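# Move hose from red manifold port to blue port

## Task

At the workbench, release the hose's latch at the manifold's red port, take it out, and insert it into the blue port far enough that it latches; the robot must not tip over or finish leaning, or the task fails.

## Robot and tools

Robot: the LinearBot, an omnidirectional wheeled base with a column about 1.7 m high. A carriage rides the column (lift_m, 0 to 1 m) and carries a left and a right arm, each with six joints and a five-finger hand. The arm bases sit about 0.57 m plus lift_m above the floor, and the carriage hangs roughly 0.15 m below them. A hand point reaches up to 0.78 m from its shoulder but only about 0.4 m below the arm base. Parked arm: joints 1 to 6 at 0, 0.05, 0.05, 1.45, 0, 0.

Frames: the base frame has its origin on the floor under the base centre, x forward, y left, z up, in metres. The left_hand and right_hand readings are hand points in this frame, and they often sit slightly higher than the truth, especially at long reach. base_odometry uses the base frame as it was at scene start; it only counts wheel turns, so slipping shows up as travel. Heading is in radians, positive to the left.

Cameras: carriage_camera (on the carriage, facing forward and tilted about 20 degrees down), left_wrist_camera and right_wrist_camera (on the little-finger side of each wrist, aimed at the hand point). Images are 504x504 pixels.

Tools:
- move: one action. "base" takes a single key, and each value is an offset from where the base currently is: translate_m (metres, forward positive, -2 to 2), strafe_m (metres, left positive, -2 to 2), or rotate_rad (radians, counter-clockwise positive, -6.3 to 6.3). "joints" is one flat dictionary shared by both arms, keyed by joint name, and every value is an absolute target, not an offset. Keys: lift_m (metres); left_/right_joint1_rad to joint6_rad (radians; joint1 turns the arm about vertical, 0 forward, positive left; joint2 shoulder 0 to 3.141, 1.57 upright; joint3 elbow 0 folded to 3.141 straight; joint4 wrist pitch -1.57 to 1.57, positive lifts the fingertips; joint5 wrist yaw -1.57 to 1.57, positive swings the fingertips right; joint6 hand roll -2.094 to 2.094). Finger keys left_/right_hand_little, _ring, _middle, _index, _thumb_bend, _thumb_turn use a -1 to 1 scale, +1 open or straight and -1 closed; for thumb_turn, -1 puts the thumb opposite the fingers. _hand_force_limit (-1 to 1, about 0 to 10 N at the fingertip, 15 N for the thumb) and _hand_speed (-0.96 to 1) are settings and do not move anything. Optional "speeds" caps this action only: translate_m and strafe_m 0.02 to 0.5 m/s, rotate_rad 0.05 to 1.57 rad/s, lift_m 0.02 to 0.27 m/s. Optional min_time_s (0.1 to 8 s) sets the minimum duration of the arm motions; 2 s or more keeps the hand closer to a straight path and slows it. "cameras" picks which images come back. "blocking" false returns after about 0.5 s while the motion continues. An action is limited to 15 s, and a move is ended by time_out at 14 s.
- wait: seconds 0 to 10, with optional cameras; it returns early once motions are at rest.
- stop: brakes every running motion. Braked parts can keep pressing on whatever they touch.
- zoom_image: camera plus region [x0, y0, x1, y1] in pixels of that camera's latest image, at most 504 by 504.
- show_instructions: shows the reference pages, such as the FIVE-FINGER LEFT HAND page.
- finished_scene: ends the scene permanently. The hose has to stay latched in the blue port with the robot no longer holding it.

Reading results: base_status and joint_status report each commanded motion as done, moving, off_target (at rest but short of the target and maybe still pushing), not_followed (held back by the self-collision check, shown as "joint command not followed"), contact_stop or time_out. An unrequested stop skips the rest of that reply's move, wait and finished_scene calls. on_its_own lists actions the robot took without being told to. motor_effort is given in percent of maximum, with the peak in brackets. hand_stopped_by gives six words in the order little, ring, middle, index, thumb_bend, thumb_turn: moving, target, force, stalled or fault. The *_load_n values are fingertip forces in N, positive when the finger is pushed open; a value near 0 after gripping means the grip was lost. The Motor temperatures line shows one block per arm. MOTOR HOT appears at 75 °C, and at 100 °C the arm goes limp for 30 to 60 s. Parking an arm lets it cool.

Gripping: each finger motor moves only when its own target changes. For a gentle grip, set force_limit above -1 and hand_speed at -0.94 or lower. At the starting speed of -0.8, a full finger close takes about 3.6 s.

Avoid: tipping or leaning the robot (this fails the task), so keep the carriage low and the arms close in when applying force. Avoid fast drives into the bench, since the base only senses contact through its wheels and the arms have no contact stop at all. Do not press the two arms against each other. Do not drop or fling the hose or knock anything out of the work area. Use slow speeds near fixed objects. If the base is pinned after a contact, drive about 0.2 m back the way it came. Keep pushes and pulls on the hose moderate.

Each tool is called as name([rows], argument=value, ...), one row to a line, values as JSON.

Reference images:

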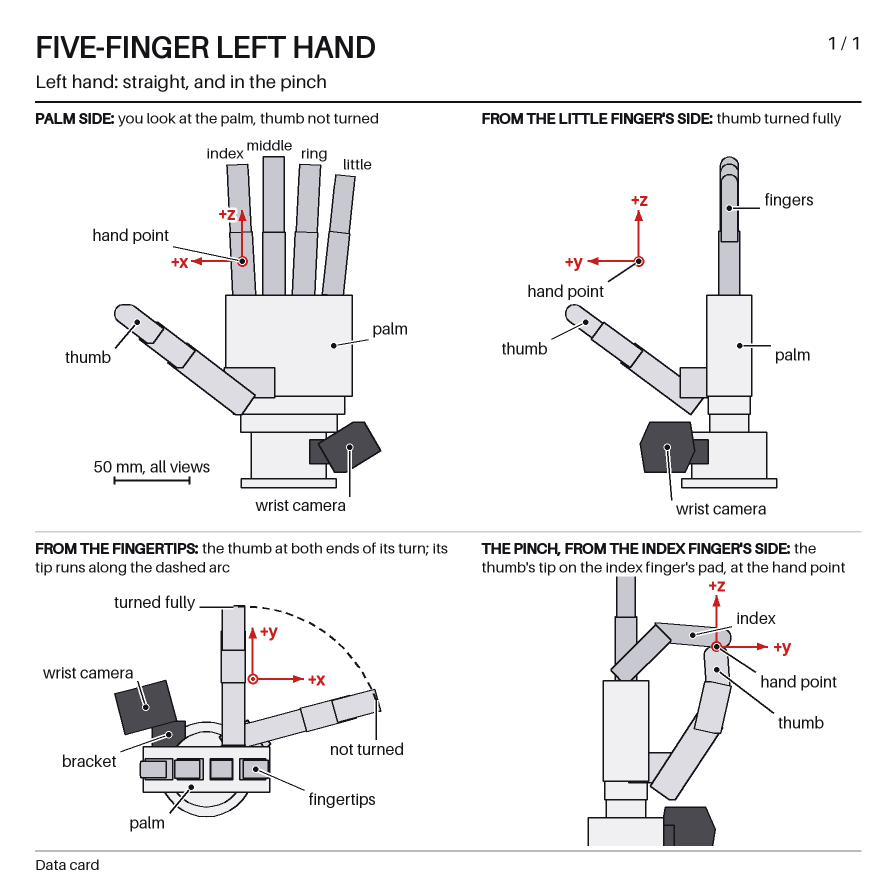

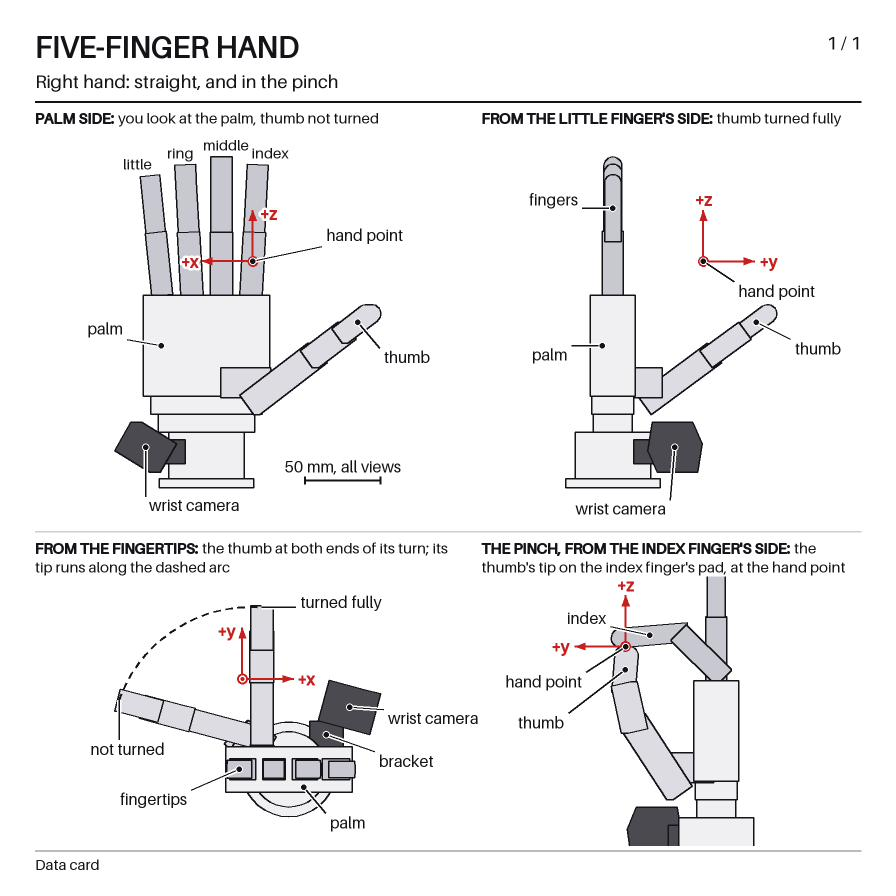

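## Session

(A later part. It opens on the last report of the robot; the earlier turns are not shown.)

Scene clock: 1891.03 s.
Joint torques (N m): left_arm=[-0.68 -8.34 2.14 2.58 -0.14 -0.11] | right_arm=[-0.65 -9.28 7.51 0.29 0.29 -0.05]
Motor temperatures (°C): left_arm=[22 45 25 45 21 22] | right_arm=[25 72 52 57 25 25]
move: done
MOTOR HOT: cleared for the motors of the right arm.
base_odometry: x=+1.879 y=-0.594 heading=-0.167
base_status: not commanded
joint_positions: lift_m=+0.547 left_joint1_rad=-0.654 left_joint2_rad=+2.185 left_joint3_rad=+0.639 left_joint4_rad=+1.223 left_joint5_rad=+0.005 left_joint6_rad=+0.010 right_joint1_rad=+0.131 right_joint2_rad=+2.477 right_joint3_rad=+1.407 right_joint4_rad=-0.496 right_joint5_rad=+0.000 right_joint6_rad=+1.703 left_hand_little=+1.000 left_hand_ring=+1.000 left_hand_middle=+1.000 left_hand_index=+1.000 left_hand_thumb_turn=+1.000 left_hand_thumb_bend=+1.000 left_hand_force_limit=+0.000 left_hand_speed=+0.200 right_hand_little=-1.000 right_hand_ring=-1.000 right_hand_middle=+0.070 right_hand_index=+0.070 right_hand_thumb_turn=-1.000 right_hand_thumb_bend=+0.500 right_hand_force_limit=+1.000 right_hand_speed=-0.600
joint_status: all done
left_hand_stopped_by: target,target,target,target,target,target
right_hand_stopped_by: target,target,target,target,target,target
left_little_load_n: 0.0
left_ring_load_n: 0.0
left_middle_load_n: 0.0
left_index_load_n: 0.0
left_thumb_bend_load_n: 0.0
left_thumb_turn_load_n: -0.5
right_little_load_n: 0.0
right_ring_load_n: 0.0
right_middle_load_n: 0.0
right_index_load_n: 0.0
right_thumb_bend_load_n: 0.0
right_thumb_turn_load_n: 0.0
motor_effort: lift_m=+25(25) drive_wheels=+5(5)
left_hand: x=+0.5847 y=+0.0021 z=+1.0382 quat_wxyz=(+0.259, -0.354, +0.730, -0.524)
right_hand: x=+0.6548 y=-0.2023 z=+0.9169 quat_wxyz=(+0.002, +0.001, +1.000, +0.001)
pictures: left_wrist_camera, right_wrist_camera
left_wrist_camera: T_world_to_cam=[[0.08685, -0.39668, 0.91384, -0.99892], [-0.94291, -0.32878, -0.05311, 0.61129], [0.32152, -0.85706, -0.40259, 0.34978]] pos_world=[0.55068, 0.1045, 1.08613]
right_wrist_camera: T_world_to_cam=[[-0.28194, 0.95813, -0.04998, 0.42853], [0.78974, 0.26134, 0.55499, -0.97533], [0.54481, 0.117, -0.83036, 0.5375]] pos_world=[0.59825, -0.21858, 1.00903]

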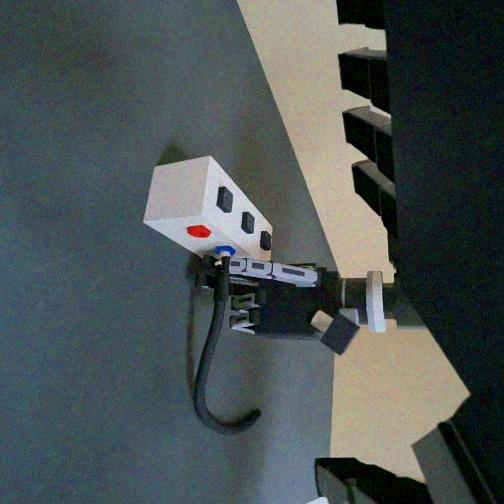

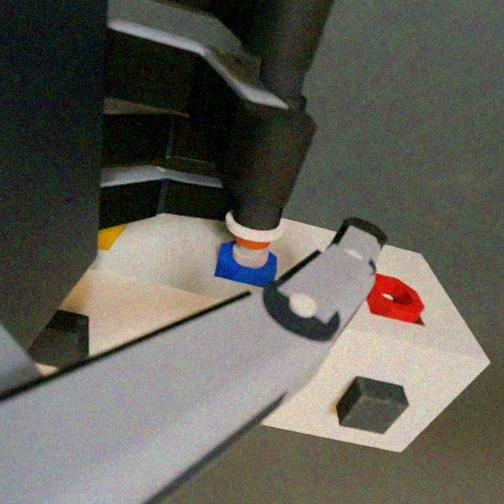

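move(joints={"lift_m": 0.5378, "right_joint1_rad": 0.15, "right_joint2_rad": 2.333, "right_joint3_rad": 1.211, "right_joint4_rad": -0.408, "right_joint6_rad": 1.724}, speeds={"lift_m": 0.02}, min_time_s=2)

move(joints={"right_joint2_rad": 2.367, "right_hand_speed": -0.85, "right_hand_force_limit": 0.3, "right_hand_thumb_bend": 0.05, "right_hand_index": -0.04, "right_hand_middle": -0.05}, cameras=["left_wrist_camera", "right_wrist_camera"])

zoom_image(camera="left_wrist_camera", region=[190, 220, 290, 320])

zoom_image(camera="right_wrist_camera", region=[170, 100, 420, 350])

Scene clock: 1961.07 s.
Joint torques (N m): left_arm=[-0.57 -8.53 2.24 2.48 -0.14 -0.14] | right_arm=[0.54 -11.92 3.58 0.53 0.28 0.15]
Motor temperatures (°C): left_arm=[22 45 25 45 21 22] | right_arm=[24 63 43 34 25 24]
move: done
base_odometry: x=+1.879 y=-0.594 heading=-0.167
base_status: not commanded
joint_positions: lift_m=+0.538 left_joint1_rad=-0.654 left_joint2_rad=+2.185 left_joint3_rad=+0.639 left_joint4_rad=+1.223 left_joint5_rad=+0.005 left_joint6_rad=+0.010 right_joint1_rad=+0.142 right_joint2_rad=+2.371 right_joint3_rad=+1.221 right_joint4_rad=-0.423 right_joint5_rad=+0.000 right_joint6_rad=+1.716 left_hand_little=+1.000 left_hand_ring=+1.000 left_hand_middle=+1.000 left_hand_index=+1.000 left_hand_thumb_turn=+1.000 left_hand_thumb_bend=+1.000 left_hand_force_limit=+0.000 left_hand_speed=+0.200 right_hand_little=-1.000 right_hand_ring=-1.000 right_hand_middle=+0.070 right_hand_index=+0.070 right_hand_thumb_turn=-1.000 right_hand_thumb_bend=+0.500 right_hand_force_limit=+1.000 right_hand_speed=-0.600
joint_status: all done
left_hand_stopped_by: target,target,target,target,target,target
right_hand_stopped_by: target,target,target,target,target,target
left_little_load_n: 0.0
left_ring_load_n: 0.0
left_middle_load_n: 0.0
left_index_load_n: 0.0
left_thumb_bend_load_n: 0.0
left_thumb_turn_load_n: 0.0
right_little_load_n: 0.0
right_ring_load_n: 0.5
right_middle_load_n: 0.0
right_index_load_n: 0.0
right_thumb_bend_load_n: 0.0
right_thumb_turn_load_n: 0.0
motor_effort: lift_m=+25(25) drive_wheels=+5(5)
left_hand: x=+0.5847 y=+0.0021 z=+1.0295 quat_wxyz=(+0.259, -0.354, +0.730, -0.524)
right_hand: x=+0.6192 y=-0.2031 z=+0.9162 quat_wxyz=(-0.001, +0.001, +1.000, +0.000)
pictures: none

Scene clock: 1963.63 s.
Joint torques (N m): left_arm=[-0.61 -8.27 2.22 2.58 -0.14 -0.11] | right_arm=[0.36 -9.21 3.59 0.53 0.28 0.15]
Motor temperatures (°C): left_arm=[22 45 25 45 21 22] | right_arm=[24 63 43 34 25 24]
move: done
base_odometry: x=+1.879 y=-0.594 heading=-0.167
base_status: not commanded
joint_positions: lift_m=+0.538 left_joint1_rad=-0.654 left_joint2_rad=+2.185 left_joint3_rad=+0.639 left_joint4_rad=+1.223 left_joint5_rad=+0.005 left_joint6_rad=+0.010 right_joint1_rad=+0.145 right_joint2_rad=+2.371 right_joint3_rad=+1.221 right_joint4_rad=-0.421 right_joint5_rad=+0.001 right_joint6_rad=+1.716 left_hand_little=+1.000 left_hand_ring=+1.000 left_hand_middle=+1.000 left_hand_index=+1.000 left_hand_thumb_turn=+1.000 left_hand_thumb_bend=+1.000 left_hand_force_limit=+0.000 left_hand_speed=+0.200 right_hand_little=-1.000 right_hand_ring=-1.000 right_hand_middle=-0.050 right_hand_index=-0.040 right_hand_thumb_turn=-1.000 right_hand_thumb_bend=+0.053 right_hand_force_limit=+0.300 right_hand_speed=-0.850
joint_status: all done
left_hand_stopped_by: target,target,target,target,target,target
right_hand_stopped_by: target,target,target,target,target,target
left_little_load_n: 0.0
left_ring_load_n: 0.0
left_middle_load_n: 0.0
left_index_load_n: 0.0
left_thumb_bend_load_n: 0.0
left_thumb_turn_load_n: 0.0
right_little_load_n: 0.0
right_ring_load_n: 0.0
right_middle_load_n: 2.0
right_index_load_n: 1.5
right_thumb_bend_load_n: 4.0
right_thumb_turn_load_n: 0.0
motor_effort: lift_m=+25(25) drive_wheels=+4(5)
left_hand: x=+0.5847 y=+0.0021 z=+1.0295 quat_wxyz=(+0.259, -0.354, +0.730, -0.524)
right_hand: x=+0.6194 y=-0.2023 z=+0.9162 quat_wxyz=(+0.000, +0.000, +1.000, -0.001)
left_wrist_camera: T_world_to_cam=[[0.08685, -0.39668, 0.91384, -0.99106], [-0.94291, -0.32878, -0.05311, 0.61083], [0.32152, -0.85706, -0.40259, 0.34631]] pos_world=[0.55068, 0.1045, 1.07753]
right_wrist_camera: T_world_to_cam=[[-0.28252, 0.95791, -0.05085, 0.41971], [0.79202, 0.26284, 0.55102, -0.94443], [0.54119, 0.1154, -0.83294, 0.56054]] pos_world=[0.56322, -0.21849, 1.00863]

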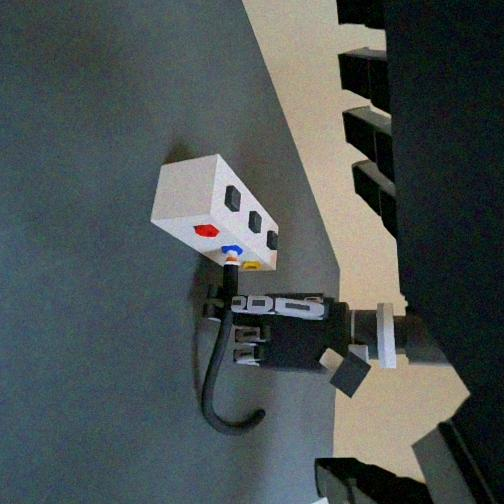

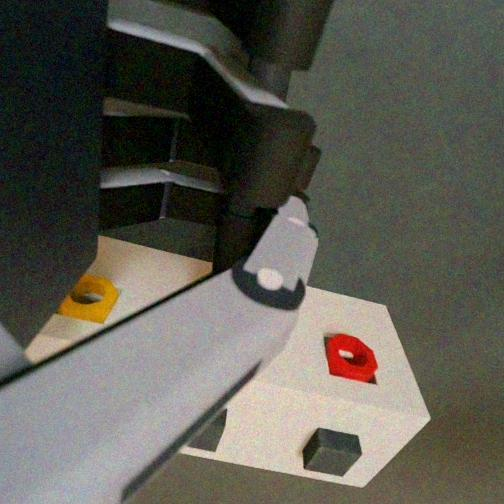

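Scaled by 5.040.

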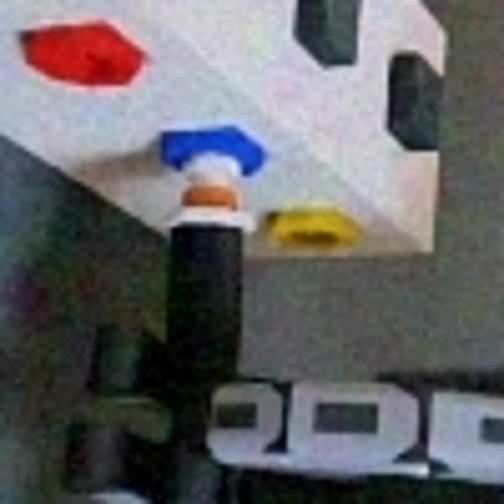

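Scaled by 2.016.

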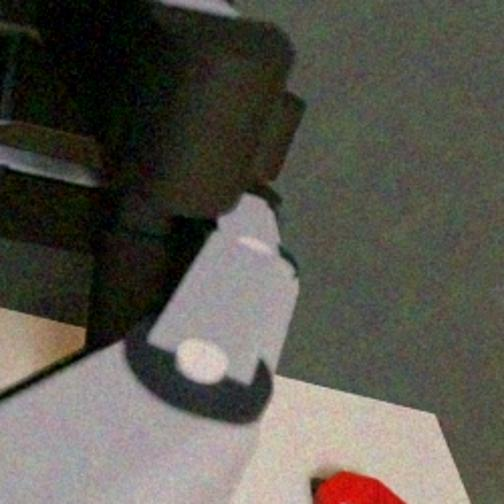

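move(joints={"right_hand_force_limit": 0.9, "right_hand_thumb_bend": -0.02, "right_hand_index": -0.06, "right_hand_middle": -0.07, "right_joint1_rad": 0.135}, cameras=["left_wrist_camera", "right_wrist_camera"])

zoom_image(camera="left_wrist_camera", region=[190, 220, 290, 320])

zoom_image(camera="right_wrist_camera", region=[170, 100, 420, 350])

Scene clock: 1969.10 s.
Joint torques (N m): left_arm=[-0.61 -8.42 2.35 2.54 -0.17 -0.09] | right_arm=[-0.83 -9.22 3.58 0.53 0.27 0.14]
Motor temperatures (°C): left_arm=[22 45 25 45 21 22] | right_arm=[24 63 42 34 24 24]
move: done
base_odometry: x=+1.879 y=-0.594 heading=-0.167
base_status: not commanded
joint_positions: lift_m=+0.538 left_joint1_rad=-0.654 left_joint2_rad=+2.185 left_joint3_rad=+0.639 left_joint4_rad=+1.223 left_joint5_rad=+0.005 left_joint6_rad=+0.010 right_joint1_rad=+0.145 right_joint2_rad=+2.371 right_joint3_rad=+1.221 right_joint4_rad=-0.421 right_joint5_rad=+0.001 right_joint6_rad=+1.716 left_hand_little=+1.000 left_hand_ring=+1.000 left_hand_middle=+1.000 left_hand_index=+1.000 left_hand_thumb_turn=+1.000 left_hand_thumb_bend=+1.000 left_hand_force_limit=+0.000 left_hand_speed=+0.200 right_hand_little=-1.000 right_hand_ring=-1.000 right_hand_middle=-0.069 right_hand_index=-0.058 right_hand_thumb_turn=-1.000 right_hand_thumb_bend=-0.015 right_hand_force_limit=+0.900 right_hand_speed=-0.850
joint_status: all done
left_hand_stopped_by: target,target,target,target,target,target
right_hand_stopped_by: target,target,target,target,target,target
left_little_load_n: 0.0
left_ring_load_n: 0.0
left_middle_load_n: 0.0
left_index_load_n: 0.0
left_thumb_bend_load_n: 0.0
left_thumb_turn_load_n: 0.0
right_little_load_n: 0.0
right_ring_load_n: 0.0
right_middle_load_n: 1.0
right_index_load_n: 4.0
right_thumb_bend_load_n: 6.0
right_thumb_turn_load_n: -0.5
motor_effort: lift_m=+25(25) drive_wheels=+5(5)
left_hand: x=+0.5847 y=+0.0021 z=+1.0295 quat_wxyz=(+0.259, -0.354, +0.730, -0.524)
right_hand: x=+0.6194 y=-0.2023 z=+0.9162 quat_wxyz=(+0.000, +0.000, +1.000, -0.001)
left_wrist_camera: T_world_to_cam=[[0.08685, -0.39668, 0.91384, -0.99106], [-0.94291, -0.32878, -0.05311, 0.61083], [0.32152, -0.85706, -0.40259, 0.34631]] pos_world=[0.55068, 0.1045, 1.07753]
right_wrist_camera: T_world_to_cam=[[-0.28252, 0.95791, -0.05085, 0.41971], [0.79202, 0.26284, 0.55102, -0.94443], [0.54119, 0.1154, -0.83294, 0.56054]] pos_world=[0.56322, -0.21849, 1.00863]

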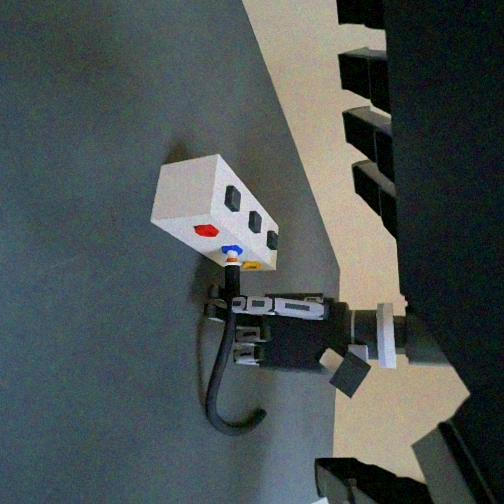

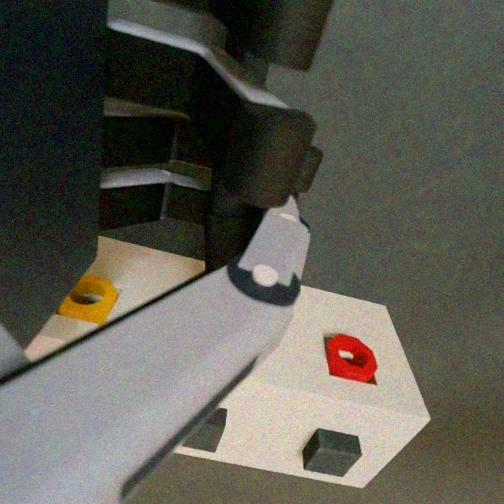

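Scaled by 5.040.

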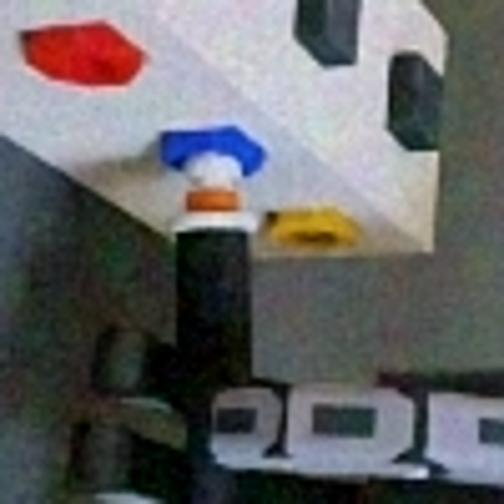

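Scaled by 2.016.

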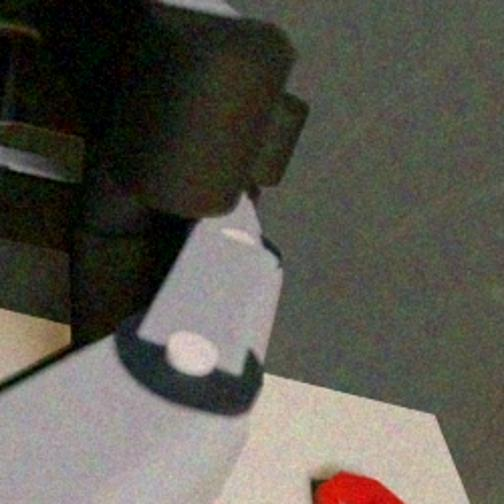

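move(joints={"right_hand_thumb_bend": 0.3, "right_hand_index": 0.0, "right_hand_middle": 0.0, "right_joint1_rad": 0.128}, min_time_s=1)

move(joints={"right_hand_force_limit": 0.4, "right_hand_thumb_bend": 0.04, "right_hand_index": -0.06, "right_hand_middle": -0.07}, cameras=["left_wrist_camera", "right_wrist_camera"])

zoom_image(camera="left_wrist_camera", region=[190, 220, 290, 320])

zoom_image(camera="right_wrist_camera", region=[170, 100, 420, 350])

Scene clock: 1976.97 s.
Joint torques (N m): left_arm=[-0.68 -8.36 2.18 2.5 -0.12 -0.07] | right_arm=[-0.66 -9.22 3.59 0.53 0.28 0.14]
Motor temperatures (°C): left_arm=[22 45 25 45 21 22] | right_arm=[24 63 41 33 24 24]
move: done
base_odometry: x=+1.879 y=-0.594 heading=-0.167
base_status: not commanded
joint_positions: lift_m=+0.538 left_joint1_rad=-0.654 left_joint2_rad=+2.185 left_joint3_rad=+0.639 left_joint4_rad=+1.223 left_joint5_rad=+0.005 left_joint6_rad=+0.010 right_joint1_rad=+0.136 right_joint2_rad=+2.371 right_joint3_rad=+1.221 right_joint4_rad=-0.421 right_joint5_rad=+0.001 right_joint6_rad=+1.716 left_hand_little=+1.000 left_hand_ring=+1.000 left_hand_middle=+1.000 left_hand_index=+1.000 left_hand_thumb_turn=+1.000 left_hand_thumb_bend=+1.000 left_hand_force_limit=+0.000 left_hand_speed=+0.200 right_hand_little=-1.000 right_hand_ring=-1.000 right_hand_middle=+0.000 right_hand_index=+0.000 right_hand_thumb_turn=-1.000 right_hand_thumb_bend=+0.300 right_hand_force_limit=+0.900 right_hand_speed=-0.850
joint_status: all done
left_hand_stopped_by: target,target,target,target,target,target
right_hand_stopped_by: target,target,target,target,target,target
left_little_load_n: 0.0
left_ring_load_n: 0.0
left_middle_load_n: 0.0
left_index_load_n: 0.0
left_thumb_bend_load_n: 0.0
left_thumb_turn_load_n: 0.0
right_little_load_n: 0.0
right_ring_load_n: 0.0
right_middle_load_n: 0.0
right_index_load_n: 0.0
right_thumb_bend_load_n: 0.0
right_thumb_turn_load_n: 0.0
motor_effort: lift_m=+25(25) drive_wheels=+5(5)
left_hand: x=+0.5847 y=+0.0021 z=+1.0295 quat_wxyz=(+0.259, -0.354, +0.730, -0.524)
right_hand: x=+0.6205 y=-0.2059 z=+0.9162 quat_wxyz=(+0.000, +0.005, +1.000, -0.001)
pictures: none

Scene clock: 1978.40 s.
Joint torques (N m): left_arm=[-0.77 -8.42 2.22 2.55 -0.14 -0.11] | right_arm=[-0.62 -9.2 3.56 0.52 0.26 0.15]
Motor temperatures (°C): left_arm=[22 45 25 45 21 22] | right_arm=[24 63 41 33 24 24]
move: off_target
base_odometry: x=+1.879 y=-0.594 heading=-0.167
base_status: not commanded
joint_positions: lift_m=+0.538 left_joint1_rad=-0.654 left_joint2_rad=+2.185 left_joint3_rad=+0.639 left_joint4_rad=+1.223 left_joint5_rad=+0.005 left_joint6_rad=+0.010 right_joint1_rad=+0.136 right_joint2_rad=+2.371 right_joint3_rad=+1.221 right_joint4_rad=-0.421 right_joint5_rad=+0.002 right_joint6_rad=+1.716 left_hand_little=+1.000 left_hand_ring=+1.000 left_hand_middle=+1.000 left_hand_index=+1.000 left_hand_thumb_turn=+1.000 left_hand_thumb_bend=+1.000 left_hand_force_limit=+0.000 left_hand_speed=+0.200 right_hand_little=-1.000 right_hand_ring=-1.000 right_hand_middle=-0.069 right_hand_index=-0.059 right_hand_thumb_turn=-1.000 right_hand_thumb_bend=+0.079 right_hand_force_limit=+0.400 right_hand_speed=-0.850
joint_status: right_hand_thumb_bend off_target (ended at +0.079, target +0.040); the others done
left_hand_stopped_by: target,target,target,target,target,target
right_hand_stopped_by: target,target,target,target,force,target
left_little_load_n: 0.0
left_ring_load_n: 0.0
left_middle_load_n: 0.0
left_index_load_n: 0.0
left_thumb_bend_load_n: 0.0
left_thumb_turn_load_n: 0.0
right_little_load_n: 0.0
right_ring_load_n: 0.0
right_middle_load_n: 4.5
right_index_load_n: 6.5
right_thumb_bend_load_n: 10.5
right_thumb_turn_load_n: 2.0
motor_effort: lift_m=+25(25) drive_wheels=+4(5)
left_hand: x=+0.5847 y=+0.0021 z=+1.0295 quat_wxyz=(+0.259, -0.354, +0.730, -0.524)
right_hand: x=+0.6206 y=-0.2061 z=+0.9161 quat_wxyz=(+0.000, +0.005, +1.000, -0.001)
left_wrist_camera: T_world_to_cam=[[0.08685, -0.39668, 0.91384, -0.99106], [-0.94291, -0.32878, -0.05311, 0.61083], [0.32152, -0.85706, -0.40259, 0.34631]] pos_world=[0.55068, 0.1045, 1.07753]
right_wrist_camera: T_world_to_cam=[[-0.27366, 0.96042, -0.05204, 0.41982], [0.79411, 0.25614, 0.55116, -0.94713], [0.54268, 0.10951, -0.83277, 0.55797]] pos_world=[0.56422, -0.22171, 1.00854]

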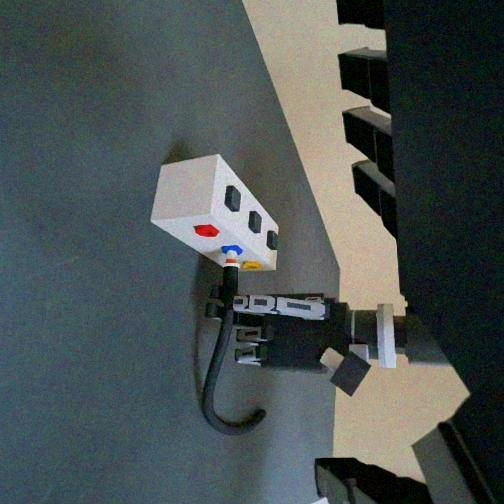

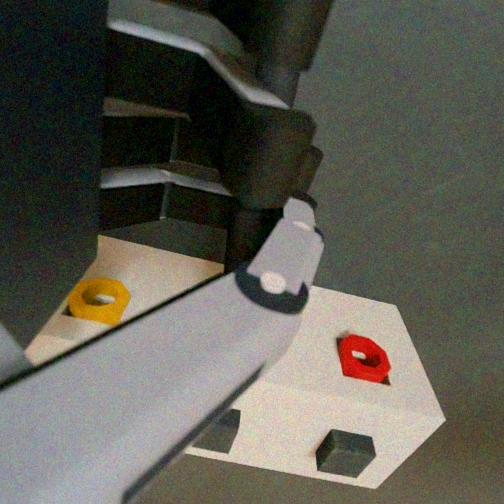

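Scaled by 5.040.

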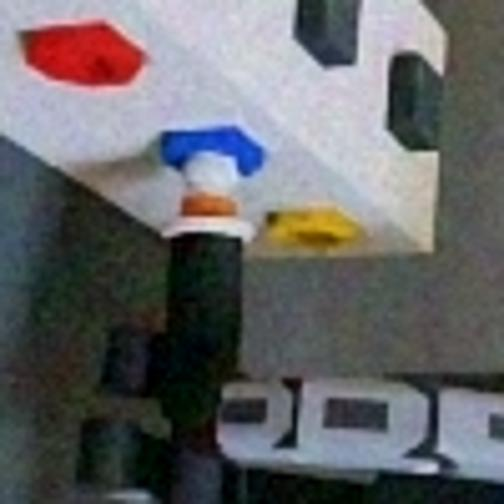

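Scaled by 2.016.

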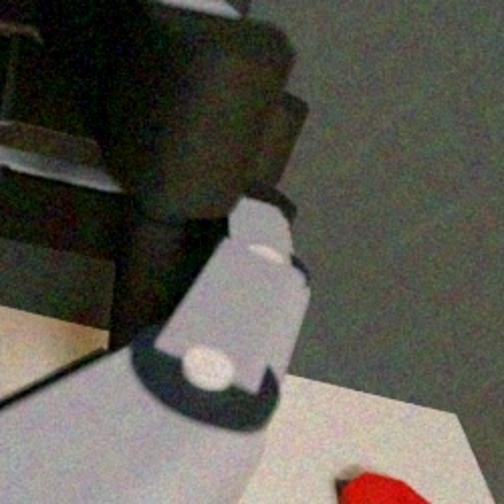

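move(joints={"right_hand_force_limit": 1.0, "right_hand_thumb_bend": 0.02, "right_hand_index": -0.08, "right_hand_middle": -0.09})

move(joints={"right_joint1_rad": 0.134, "right_joint2_rad": 2.40, "right_joint3_rad": 1.315, "right_joint4_rad": -0.42, "right_joint6_rad": 1.725}, min_time_s=2, cameras=["left_wrist_camera", "right_wrist_camera"])

zoom_image(camera="left_wrist_camera", region=[190, 220, 290, 320])

zoom_image(camera="right_wrist_camera", region=[170, 100, 420, 350])

Scene clock: 1986.07 s.
Joint torques (N m): left_arm=[-0.65 -8.24 2.11 2.55 -0.11 -0.1] | right_arm=[-0.65 -9.2 3.58 0.53 0.27 0.15]
Motor temperatures (°C): left_arm=[22 45 25 45 21 22] | right_arm=[24 62 41 33 24 24]
move: off_target
base_odometry: x=+1.879 y=-0.594 heading=-0.167
base_status: not commanded
joint_positions: lift_m=+0.538 left_joint1_rad=-0.654 left_joint2_rad=+2.185 left_joint3_rad=+0.639 left_joint4_rad=+1.223 left_joint5_rad=+0.005 left_joint6_rad=+0.010 right_joint1_rad=+0.136 right_joint2_rad=+2.371 right_joint3_rad=+1.221 right_joint4_rad=-0.421 right_joint5_rad=+0.002 right_joint6_rad=+1.716 left_hand_little=+1.000 left_hand_ring=+1.000 left_hand_middle=+1.000 left_hand_index=+1.000 left_hand_thumb_turn=+1.000 left_hand_thumb_bend=+1.000 left_hand_force_limit=+0.000 left_hand_speed=+0.200 right_hand_little=-1.000 right_hand_ring=-1.000 right_hand_middle=-0.088 right_hand_index=-0.076 right_hand_thumb_turn=-1.000 right_hand_thumb_bend=+0.075 right_hand_force_limit=+1.000 right_hand_speed=-0.850
joint_status: right_hand_thumb_bend off_target (ended at +0.075, target +0.020); the others done
left_hand_stopped_by: target,target,target,target,target,target
right_hand_stopped_by: target,target,target,force,force,target
left_little_load_n: 0.0
left_ring_load_n: 0.0
left_middle_load_n: 0.0
left_index_load_n: 0.0
left_thumb_bend_load_n: 0.0
left_thumb_turn_load_n: 0.0
right_little_load_n: 0.0
right_ring_load_n: 0.0
right_middle_load_n: 6.0
right_index_load_n: 10.0
right_thumb_bend_load_n: 15.0
right_thumb_turn_load_n: 2.0
motor_effort: lift_m=+25(25) drive_wheels=+5(5)
left_hand: x=+0.5847 y=+0.0021 z=+1.0295 quat_wxyz=(+0.259, -0.354, +0.730, -0.524)
right_hand: x=+0.6206 y=-0.2061 z=+0.9161 quat_wxyz=(+0.000, +0.005, +1.000, -0.001)
pictures: none

Scene clock: 1988.37 s.
Joint torques (N m): left_arm=[-0.7 -8.31 2.4 2.58 -0.14 -0.13] | right_arm=[-0.18 -8.7 8.58 0.89 0.25 0.21]
Motor temperatures (°C): left_arm=[22 45 25 45 21 22] | right_arm=[24 62 41 33 24 24]
move: off_target
base_odometry: x=+1.879 y=-0.594 heading=-0.167
base_status: not commanded
joint_positions: lift_m=+0.538 left_joint1_rad=-0.654 left_joint2_rad=+2.185 left_joint3_rad=+0.639 left_joint4_rad=+1.223 left_joint5_rad=+0.005 left_joint6_rad=+0.010 right_joint1_rad=+0.136 right_joint2_rad=+2.395 right_joint3_rad=+1.276 right_joint4_rad=-0.474 right_joint5_rad=+0.002 right_joint6_rad=+1.712 left_hand_little=+1.000 left_hand_ring=+1.000 left_hand_middle=+1.000 left_hand_index=+1.000 left_hand_thumb_turn=+1.000 left_hand_thumb_bend=+1.000 left_hand_force_limit=+0.000 left_hand_speed=+0.200 right_hand_little=-1.000 right_hand_ring=-1.000 right_hand_middle=-0.088 right_hand_index=-0.076 right_hand_thumb_turn=-1.000 right_hand_thumb_bend=+0.075 right_hand_force_limit=+1.000 right_hand_speed=-0.850
joint_status: right_joint4_rad off_target (ended at -0.474, target -0.420); the others done
left_hand_stopped_by: target,target,target,target,target,target
right_hand_stopped_by: target,target,target,force,force,target
left_little_load_n: 0.0
left_ring_load_n: 0.0
left_middle_load_n: 0.0
left_index_load_n: 0.0
left_thumb_bend_load_n: 0.0
left_thumb_turn_load_n: 0.0
right_little_load_n: 0.0
right_ring_load_n: 0.5
right_middle_load_n: 8.5
right_index_load_n: 5.5
right_thumb_bend_load_n: 15.0
right_thumb_turn_load_n: 0.0
motor_effort: lift_m=+25(25) drive_wheels=+4(5)
left_hand: x=+0.5847 y=+0.0021 z=+1.0295 quat_wxyz=(+0.259, -0.354, +0.730, -0.524)
right_hand: x=+0.6246 y=-0.2054 z=+0.9154 quat_wxyz=(-0.011, +0.003, +1.000, -0.003)
left_wrist_camera: T_world_to_cam=[[0.08685, -0.39668, 0.91384, -0.99106], [-0.94291, -0.32878, -0.05311, 0.61083], [0.32152, -0.85706, -0.40259, 0.34631]] pos_world=[0.55068, 0.1045, 1.07753]
right_wrist_camera: T_world_to_cam=[[-0.27884, 0.9591, -0.04867, 0.42005], [0.80532, 0.26114, 0.53223, -0.93875], [0.52317, 0.10921, -0.8452, 0.57863]] pos_world=[0.5704, -0.22092, 1.00913]

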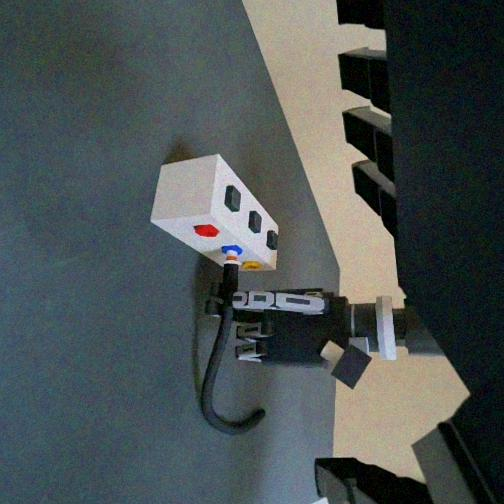

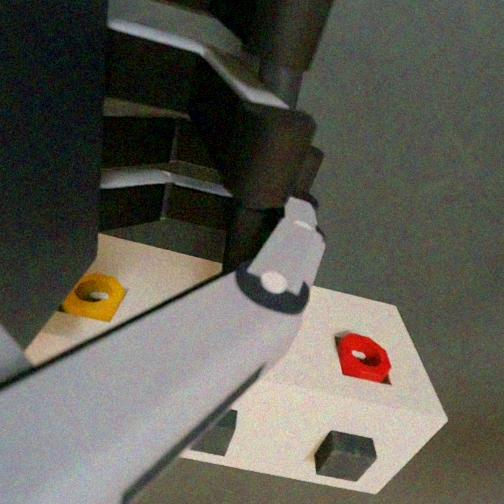

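Scaled by 5.040.

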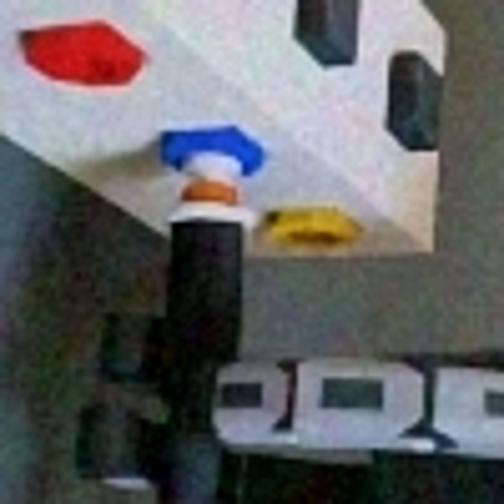

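Scaled by 2.016.

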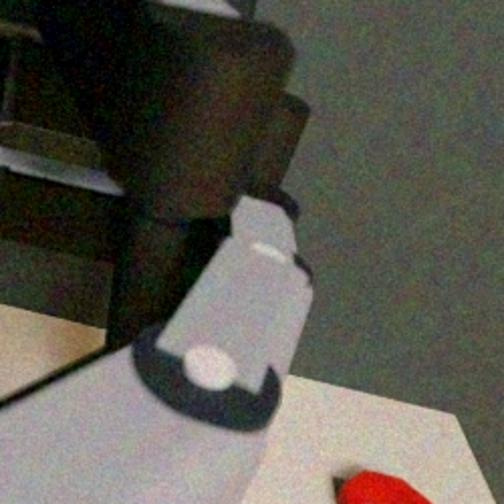

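move(joints={"right_joint1_rad": 0.15, "right_joint3_rad": 1.38, "right_joint4_rad": -0.2, "right_joint6_rad": 1.76, "lift_m": 0.542}, speeds={"lift_m": 0.02}, min_time_s=2)

move(joints={"right_joint3_rad": 1.45, "right_joint4_rad": 0.05, "right_joint6_rad": 1.80, "lift_m": 0.546}, speeds={"lift_m": 0.02}, min_time_s=2, cameras=["left_wrist_camera", "right_wrist_camera"])

zoom_image(camera="left_wrist_camera", region=[190, 220, 290, 320])

Scene clock: 1995.97 s.
Joint torques (N m): left_arm=[-0.58 -8.23 2.25 2.52 -0.13 -0.1] | right_arm=[0.09 -11.47 12.03 2.57 0.23 0.52]
Motor temperatures (°C): left_arm=[22 45 25 45 21 22] | right_arm=[24 64 41 33 24 24]
move: off_target
base_odometry: x=+1.879 y=-0.594 heading=-0.167
base_status: not commanded
joint_positions: lift_m=+0.542 left_joint1_rad=-0.654 left_joint2_rad=+2.185 left_joint3_rad=+0.639 left_joint4_rad=+1.226 left_joint5_rad=+0.005 left_joint6_rad=+0.010 right_joint1_rad=+0.148 right_joint2_rad=+2.427 right_joint3_rad=+1.308 right_joint4_rad=-0.404 right_joint5_rad=+0.006 right_joint6_rad=+1.723 left_hand_little=+1.000 left_hand_ring=+1.000 left_hand_middle=+1.000 left_hand_index=+1.000 left_hand_thumb_turn=+1.000 left_hand_thumb_bend=+1.000 left_hand_force_limit=+0.000 left_hand_speed=+0.200 right_hand_little=-1.000 right_hand_ring=-1.000 right_hand_middle=-0.088 right_hand_index=-0.076 right_hand_thumb_turn=-1.000 right_hand_thumb_bend=+0.072 right_hand_force_limit=+1.000 right_hand_speed=-0.850
joint_status: right_joint3_rad off_target (ended at +1.308, target +1.380); right_joint4_rad off_target (ended at -0.404, target -0.200); right_joint6_rad off_target (ended at +1.723, target +1.760); the others done
left_hand_stopped_by: target,target,target,target,target,target
right_hand_stopped_by: target,target,target,force,force,target
left_little_load_n: 0.0
left_ring_load_n: 0.0
left_middle_load_n: 0.0
left_index_load_n: 0.0
left_thumb_bend_load_n: 0.0
left_thumb_turn_load_n: 0.0
right_little_load_n: 0.0
right_ring_load_n: 0.0
right_middle_load_n: 2.0
right_index_load_n: 2.0
right_thumb_bend_load_n: 2.5
right_thumb_turn_load_n: -1.0
motor_effort: lift_m=+35(37) drive_wheels=+5(5)
left_hand: x=+0.5851 y=+0.0019 z=+1.0335 quat_wxyz=(+0.260, -0.354, +0.729, -0.525)
right_hand: x=+0.6481 y=-0.1979 z=+0.9154 quat_wxyz=(+0.024, +0.002, +1.000, +0.000)
pictures: none

Scene clock: 1998.27 s.
Joint torques (N m): left_arm=[-0.55 -8.42 2.06 2.5 -0.1 -0.11] | right_arm=[-0.31 -13.59 17.09 4.64 0.19 0.84]
Motor temperatures (°C): left_arm=[22 45 25 45 21 22] | right_arm=[24 65 42 35 24 24]
move: off_target
base_odometry: x=+1.879 y=-0.594 heading=-0.167
base_status: not commanded
joint_positions: lift_m=+0.545 left_joint1_rad=-0.654 left_joint2_rad=+2.185 left_joint3_rad=+0.639 left_joint4_rad=+1.225 left_joint5_rad=+0.005 left_joint6_rad=+0.010 right_joint1_rad=+0.153 right_joint2_rad=+2.452 right_joint3_rad=+1.328 right_joint4_rad=-0.349 right_joint5_rad=+0.012 right_joint6_rad=+1.736 left_hand_little=+1.000 left_hand_ring=+1.000 left_hand_middle=+1.000 left_hand_index=+1.000 left_hand_thumb_turn=+1.000 left_hand_thumb_bend=+1.000 left_hand_force_limit=+0.000 left_hand_speed=+0.200 right_hand_little=-1.000 right_hand_ring=-1.000 right_hand_middle=-0.089 right_hand_index=-0.076 right_hand_thumb_turn=-1.000 right_hand_thumb_bend=+0.072 right_hand_force_limit=+1.000 right_hand_speed=-0.850
joint_status: right_joint3_rad off_target (ended at +1.328, target +1.450); right_joint4_rad off_target (ended at -0.350, target +0.050); right_joint6_rad off_target (ended at +1.736, target +1.800); the others done
left_hand_stopped_by: target,target,target,target,target,target
right_hand_stopped_by: target,target,target,force,force,target
left_little_load_n: -0.5
left_ring_load_n: 0.0
left_middle_load_n: 0.0
left_index_load_n: 0.0
left_thumb_bend_load_n: 0.0
left_thumb_turn_load_n: 0.0
right_little_load_n: 0.0
right_ring_load_n: 0.0
right_middle_load_n: 0.0
right_index_load_n: 5.5
right_thumb_bend_load_n: 4.0
right_thumb_turn_load_n: -2.0
motor_effort: lift_m=+36(38) drive_wheels=+6(7)
left_hand: x=+0.5850 y=+0.0020 z=+1.0372 quat_wxyz=(+0.260, -0.354, +0.730, -0.524)
right_hand: x=+0.6648 y=-0.1948 z=+0.9160 quat_wxyz=(+0.049, +0.006, +0.999, +0.002)
left_wrist_camera: T_world_to_cam=[[0.08555, -0.39562, 0.91442, -0.99791], [-0.94271, -0.32917, -0.05421, 0.61251], [0.32245, -0.8574, -0.40112, 0.34707]] pos_world=[0.55088, 0.1044, 1.08493]
right_wrist_camera: T_world_to_cam=[[-0.26492, 0.96151, -0.07299, 0.43458], [0.73719, 0.25074, 0.62743, -1.01816], [0.62158, 0.11241, -0.77524, 0.42806]] pos_world=[0.59963, -0.21068, 1.00239]

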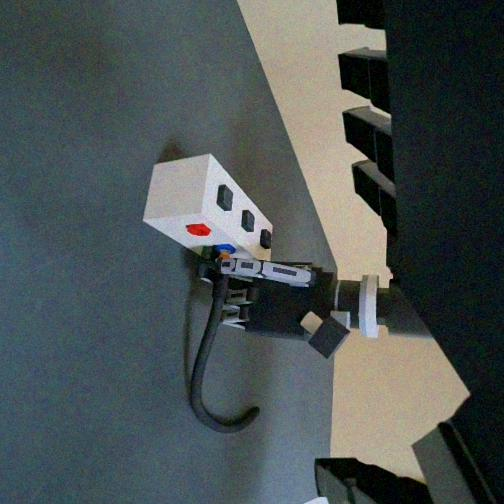

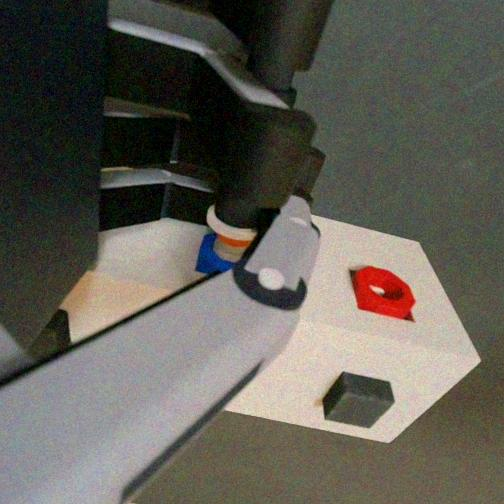

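Scaled by 5.040.

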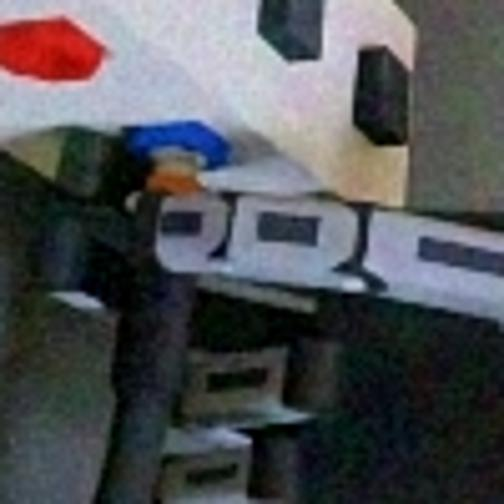

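move(joints={"right_joint3_rad": 1.33, "right_joint4_rad": -0.36, "right_joint1_rad": 0.15, "right_joint6_rad": 1.735}, min_time_s=1)

move(joints={"right_hand_thumb_bend": 0.5, "right_hand_index": 0.07, "right_hand_middle": 0.07, "right_hand_speed": -0.6})

move(joints={"lift_m": 0.5378, "right_joint1_rad": 0.133, "right_joint2_rad": 2.333, "right_joint3_rad": 1.211, "right_joint4_rad": -0.435, "right_joint5_rad": 0.013, "right_joint6_rad": 1.708}, speeds={"lift_m": 0.02}, min_time_s=2)

move(joints={"right_joint2_rad": 2.367}, cameras=["left_wrist_camera", "right_wrist_camera", "carriage_camera"])

zoom_image(camera="left_wrist_camera", region=[190, 220, 290, 320])

Scene clock: 2008.20 s.
Joint torques (N m): left_arm=[-0.66 -8.35 2.18 2.57 -0.14 -0.1] | right_arm=[-0.29 -13.65 5.04 0.69 0.18 0.06]
Motor temperatures (°C): left_arm=[22 45 25 45 21 22] | right_arm=[24 73 47 40 24 25]
move: done
base_odometry: x=+1.879 y=-0.594 heading=-0.167
base_status: not commanded
joint_positions: lift_m=+0.545 left_joint1_rad=-0.654 left_joint2_rad=+2.185 left_joint3_rad=+0.639 left_joint4_rad=+1.225 left_joint5_rad=+0.005 left_joint6_rad=+0.010 right_joint1_rad=+0.153 right_joint2_rad=+2.452 right_joint3_rad=+1.328 right_joint4_rad=-0.373 right_joint5_rad=+0.012 right_joint6_rad=+1.735 left_hand_little=+1.000 left_hand_ring=+1.000 left_hand_middle=+1.000 left_hand_index=+1.000 left_hand_thumb_turn=+1.000 left_hand_thumb_bend=+1.000 left_hand_force_limit=+0.000 left_hand_speed=+0.200 right_hand_little=-1.000 right_hand_ring=-1.000 right_hand_middle=-0.089 right_hand_index=-0.076 right_hand_thumb_turn=-1.000 right_hand_thumb_bend=+0.072 right_hand_force_limit=+1.000 right_hand_speed=-0.850
joint_status: all done
left_hand_stopped_by: target,target,target,target,target,target
right_hand_stopped_by: target,target,target,force,force,target
left_little_load_n: 0.0
left_ring_load_n: 0.0
left_middle_load_n: 0.0
left_index_load_n: 0.0
left_thumb_bend_load_n: 0.0
left_thumb_turn_load_n: 0.0
right_little_load_n: 0.0
right_ring_load_n: 0.0
right_middle_load_n: 0.0
right_index_load_n: 6.5
right_thumb_bend_load_n: 4.0
right_thumb_turn_load_n: 0.5
motor_effort: lift_m=+36(36) drive_wheels=+6(6)
left_hand: x=+0.5850 y=+0.0020 z=+1.0372 quat_wxyz=(+0.260, -0.354, +0.730, -0.524)
right_hand: x=+0.6585 y=-0.1957 z=+0.9145 quat_wxyz=(+0.037, +0.006, +0.999, +0.000)
pictures: none

Scene clock: 2009.43 s.
Joint torques (N m): left_arm=[-0.61 -8.35 2.26 2.49 -0.12 -0.1] | right_arm=[-0.29 -12.85 5.11 0.74 0.18 0.05]
Motor temperatures (°C): left_arm=[22 45 25 45 21 22] | right_arm=[24 73 47 40 24 25]
move: done
base_odometry: x=+1.879 y=-0.594 heading=-0.167
base_status: not commanded
joint_positions: lift_m=+0.545 left_joint1_rad=-0.654 left_joint2_rad=+2.185 left_joint3_rad=+0.639 left_joint4_rad=+1.225 left_joint5_rad=+0.005 left_joint6_rad=+0.010 right_joint1_rad=+0.153 right_joint2_rad=+2.442 right_joint3_rad=+1.328 right_joint4_rad=-0.378 right_joint5_rad=+0.012 right_joint6_rad=+1.735 left_hand_little=+1.000 left_hand_ring=+1.000 left_hand_middle=+1.000 left_hand_index=+1.000 left_hand_thumb_turn=+1.000 left_hand_thumb_bend=+1.000 left_hand_force_limit=+0.000 left_hand_speed=+0.200 right_hand_little=-1.000 right_hand_ring=-1.000 right_hand_middle=+0.070 right_hand_index=+0.070 right_hand_thumb_turn=-1.000 right_hand_thumb_bend=+0.500 right_hand_force_limit=+1.000 right_hand_speed=-0.600
joint_status: all done
left_hand_stopped_by: target,target,target,target,target,target
right_hand_stopped_by: target,target,target,target,target,target
left_little_load_n: 0.0
left_ring_load_n: 0.0
left_middle_load_n: 0.0
left_index_load_n: 0.0
left_thumb_bend_load_n: 0.5
left_thumb_turn_load_n: 0.0
right_little_load_n: 0.0
right_ring_load_n: 0.0
right_middle_load_n: 0.0
right_index_load_n: 0.5
right_thumb_bend_load_n: 0.0
right_thumb_turn_load_n: 0.0
motor_effort: lift_m=+36(36) drive_wheels=+6(6)
left_hand: x=+0.5850 y=+0.0020 z=+1.0372 quat_wxyz=(+0.260, -0.354, +0.730, -0.524)
right_hand: x=+0.6600 y=-0.1955 z=+0.9184 quat_wxyz=(+0.040, +0.006, +0.999, +0.000)
pictures: none

Scene clock: 2011.73 s.
Joint torques (N m): left_arm=[-0.68 -8.39 2.22 2.58 -0.14 -0.1] | right_arm=[-0.65 -11.93 3.59 0.27 0.18 -0.04]
Motor temperatures (°C): left_arm=[22 45 25 45 21 22] | right_arm=[24 73 47 39 24 25]
move: done
base_odometry: x=+1.879 y=-0.594 heading=-0.167
base_status: not commanded
joint_positions: lift_m=+0.538 left_joint1_rad=-0.654 left_joint2_rad=+2.185 left_joint3_rad=+0.639 left_joint4_rad=+1.223 left_joint5_rad=+0.005 left_joint6_rad=+0.010 right_joint1_rad=+0.141 right_joint2_rad=+2.371 right_joint3_rad=+1.221 right_joint4_rad=-0.423 right_joint5_rad=+0.012 right_joint6_rad=+1.716 left_hand_little=+1.000 left_hand_ring=+1.000 left_hand_middle=+1.000 left_hand_index=+1.000 left_hand_thumb_turn=+1.000 left_hand_thumb_bend=+1.000 left_hand_force_limit=+0.000 left_hand_speed=+0.200 right_hand_little=-1.000 right_hand_ring=-1.000 right_hand_middle=+0.070 right_hand_index=+0.070 right_hand_thumb_turn=-1.000 right_hand_thumb_bend=+0.500 right_hand_force_limit=+1.000 right_hand_speed=-0.600
joint_status: all done
left_hand_stopped_by: target,target,target,target,target,target
right_hand_stopped_by: target,target,target,target,target,target
left_little_load_n: 0.0
left_ring_load_n: 0.0
left_middle_load_n: 0.0
left_index_load_n: 0.0
left_thumb_bend_load_n: 0.0
left_thumb_turn_load_n: 0.0
right_little_load_n: 0.0
right_ring_load_n: 0.0
right_middle_load_n: 0.0
right_index_load_n: 0.0
right_thumb_bend_load_n: 0.0
right_thumb_turn_load_n: 0.0
motor_effort: lift_m=+25(28) drive_wheels=+5(6)
left_hand: x=+0.5847 y=+0.0022 z=+1.0294 quat_wxyz=(+0.259, -0.354, +0.730, -0.523)
right_hand: x=+0.6195 y=-0.2061 z=+0.9154 quat_wxyz=(+0.000, +0.002, +1.000, -0.006)
pictures: none

Scene clock: 2012.23 s.
Joint torques (N m): left_arm=[-0.75 -8.36 2.41 2.59 -0.14 -0.08] | right_arm=[-0.68 -9.2 3.59 0.27 0.18 -0.04]
Motor temperatures (°C): left_arm=[22 45 25 45 21 22] | right_arm=[24 73 46 39 24 25]
move: done
base_odometry: x=+1.879 y=-0.594 heading=-0.167
base_status: not commanded
joint_positions: lift_m=+0.538 left_joint1_rad=-0.654 left_joint2_rad=+2.185 left_joint3_rad=+0.639 left_joint4_rad=+1.223 left_joint5_rad=+0.005 left_joint6_rad=+0.010 right_joint1_rad=+0.141 right_joint2_rad=+2.371 right_joint3_rad=+1.221 right_joint4_rad=-0.423 right_joint5_rad=+0.012 right_joint6_rad=+1.716 left_hand_little=+1.000 left_hand_ring=+1.000 left_hand_middle=+1.000 left_hand_index=+1.000 left_hand_thumb_turn=+1.000 left_hand_thumb_bend=+1.000 left_hand_force_limit=+0.000 left_hand_speed=+0.200 right_hand_little=-1.000 right_hand_ring=-1.000 right_hand_middle=+0.070 right_hand_index=+0.070 right_hand_thumb_turn=-1.000 right_hand_thumb_bend=+0.500 right_hand_force_limit=+1.000 right_hand_speed=-0.600
joint_status: all done
left_hand_stopped_by: target,target,target,target,target,target
right_hand_stopped_by: target,target,target,target,target,target
left_little_load_n: 0.0
left_ring_load_n: 0.0
left_middle_load_n: 0.0
left_index_load_n: 0.0
left_thumb_bend_load_n: 0.0
left_thumb_turn_load_n: -0.5
right_little_load_n: 0.0
right_ring_load_n: 0.0
right_middle_load_n: 0.0
right_index_load_n: 0.0
right_thumb_bend_load_n: 0.0
right_thumb_turn_load_n: 0.0
motor_effort: lift_m=+25(25) drive_wheels=+5(6)
left_hand: x=+0.5847 y=+0.0022 z=+1.0294 quat_wxyz=(+0.259, -0.354, +0.730, -0.523)
right_hand: x=+0.6195 y=-0.2061 z=+0.9154 quat_wxyz=(+0.000, +0.002, +1.000, -0.006)
pictures: carriage_camera, left_wrist_camera, right_wrist_camera
carriage_camera: T_world_to_cam=[[0.03531, -0.999, -0.02734, 0.03928], [-0.37173, 0.01227, -0.92826, 1.44497], [0.92767, 0.04294, -0.37093, 0.42988]] pos_world=[0.13697, 0.00306, 1.50184]
left_wrist_camera: T_world_to_cam=[[0.08716, -0.3969, 0.91372, -0.99095], [-0.94282, -0.32907, -0.053, 0.61072], [0.32171, -0.85685, -0.40288, 0.34655]] pos_world=[0.55068, 0.1046, 1.07743]
right_wrist_camera: T_world_to_cam=[[-0.27884, 0.95839, -0.0611, 0.43052], [0.79344, 0.26576, 0.54757, -0.94018], [0.54102, 0.10421, -0.83453, 0.55951]] pos_world=[0.56331, -0.22106, 1.00805]

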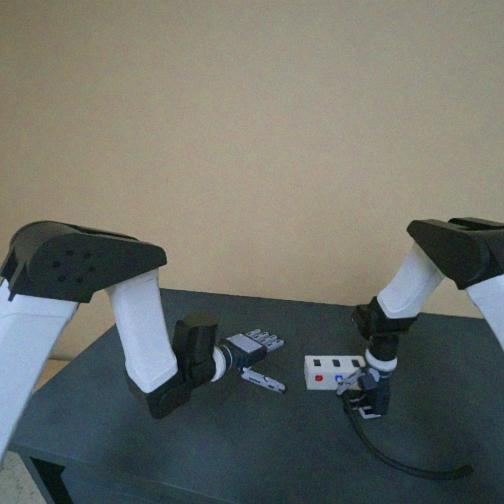

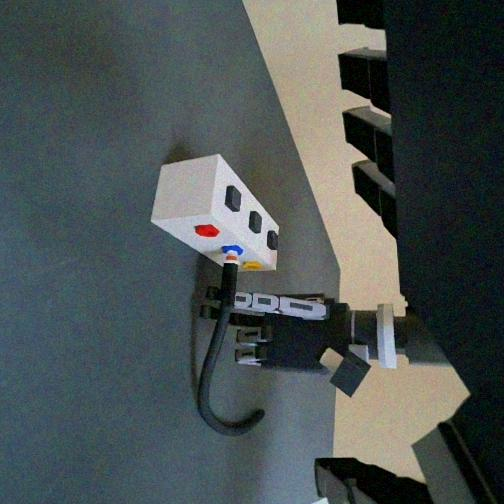

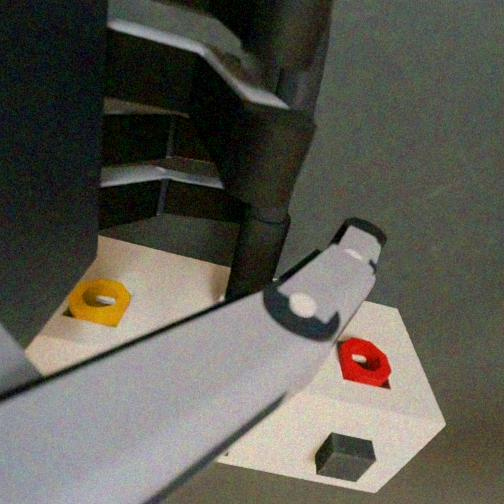

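Scaled by 5.040.

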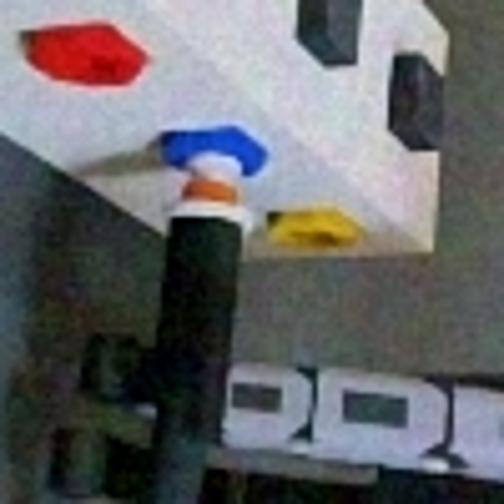

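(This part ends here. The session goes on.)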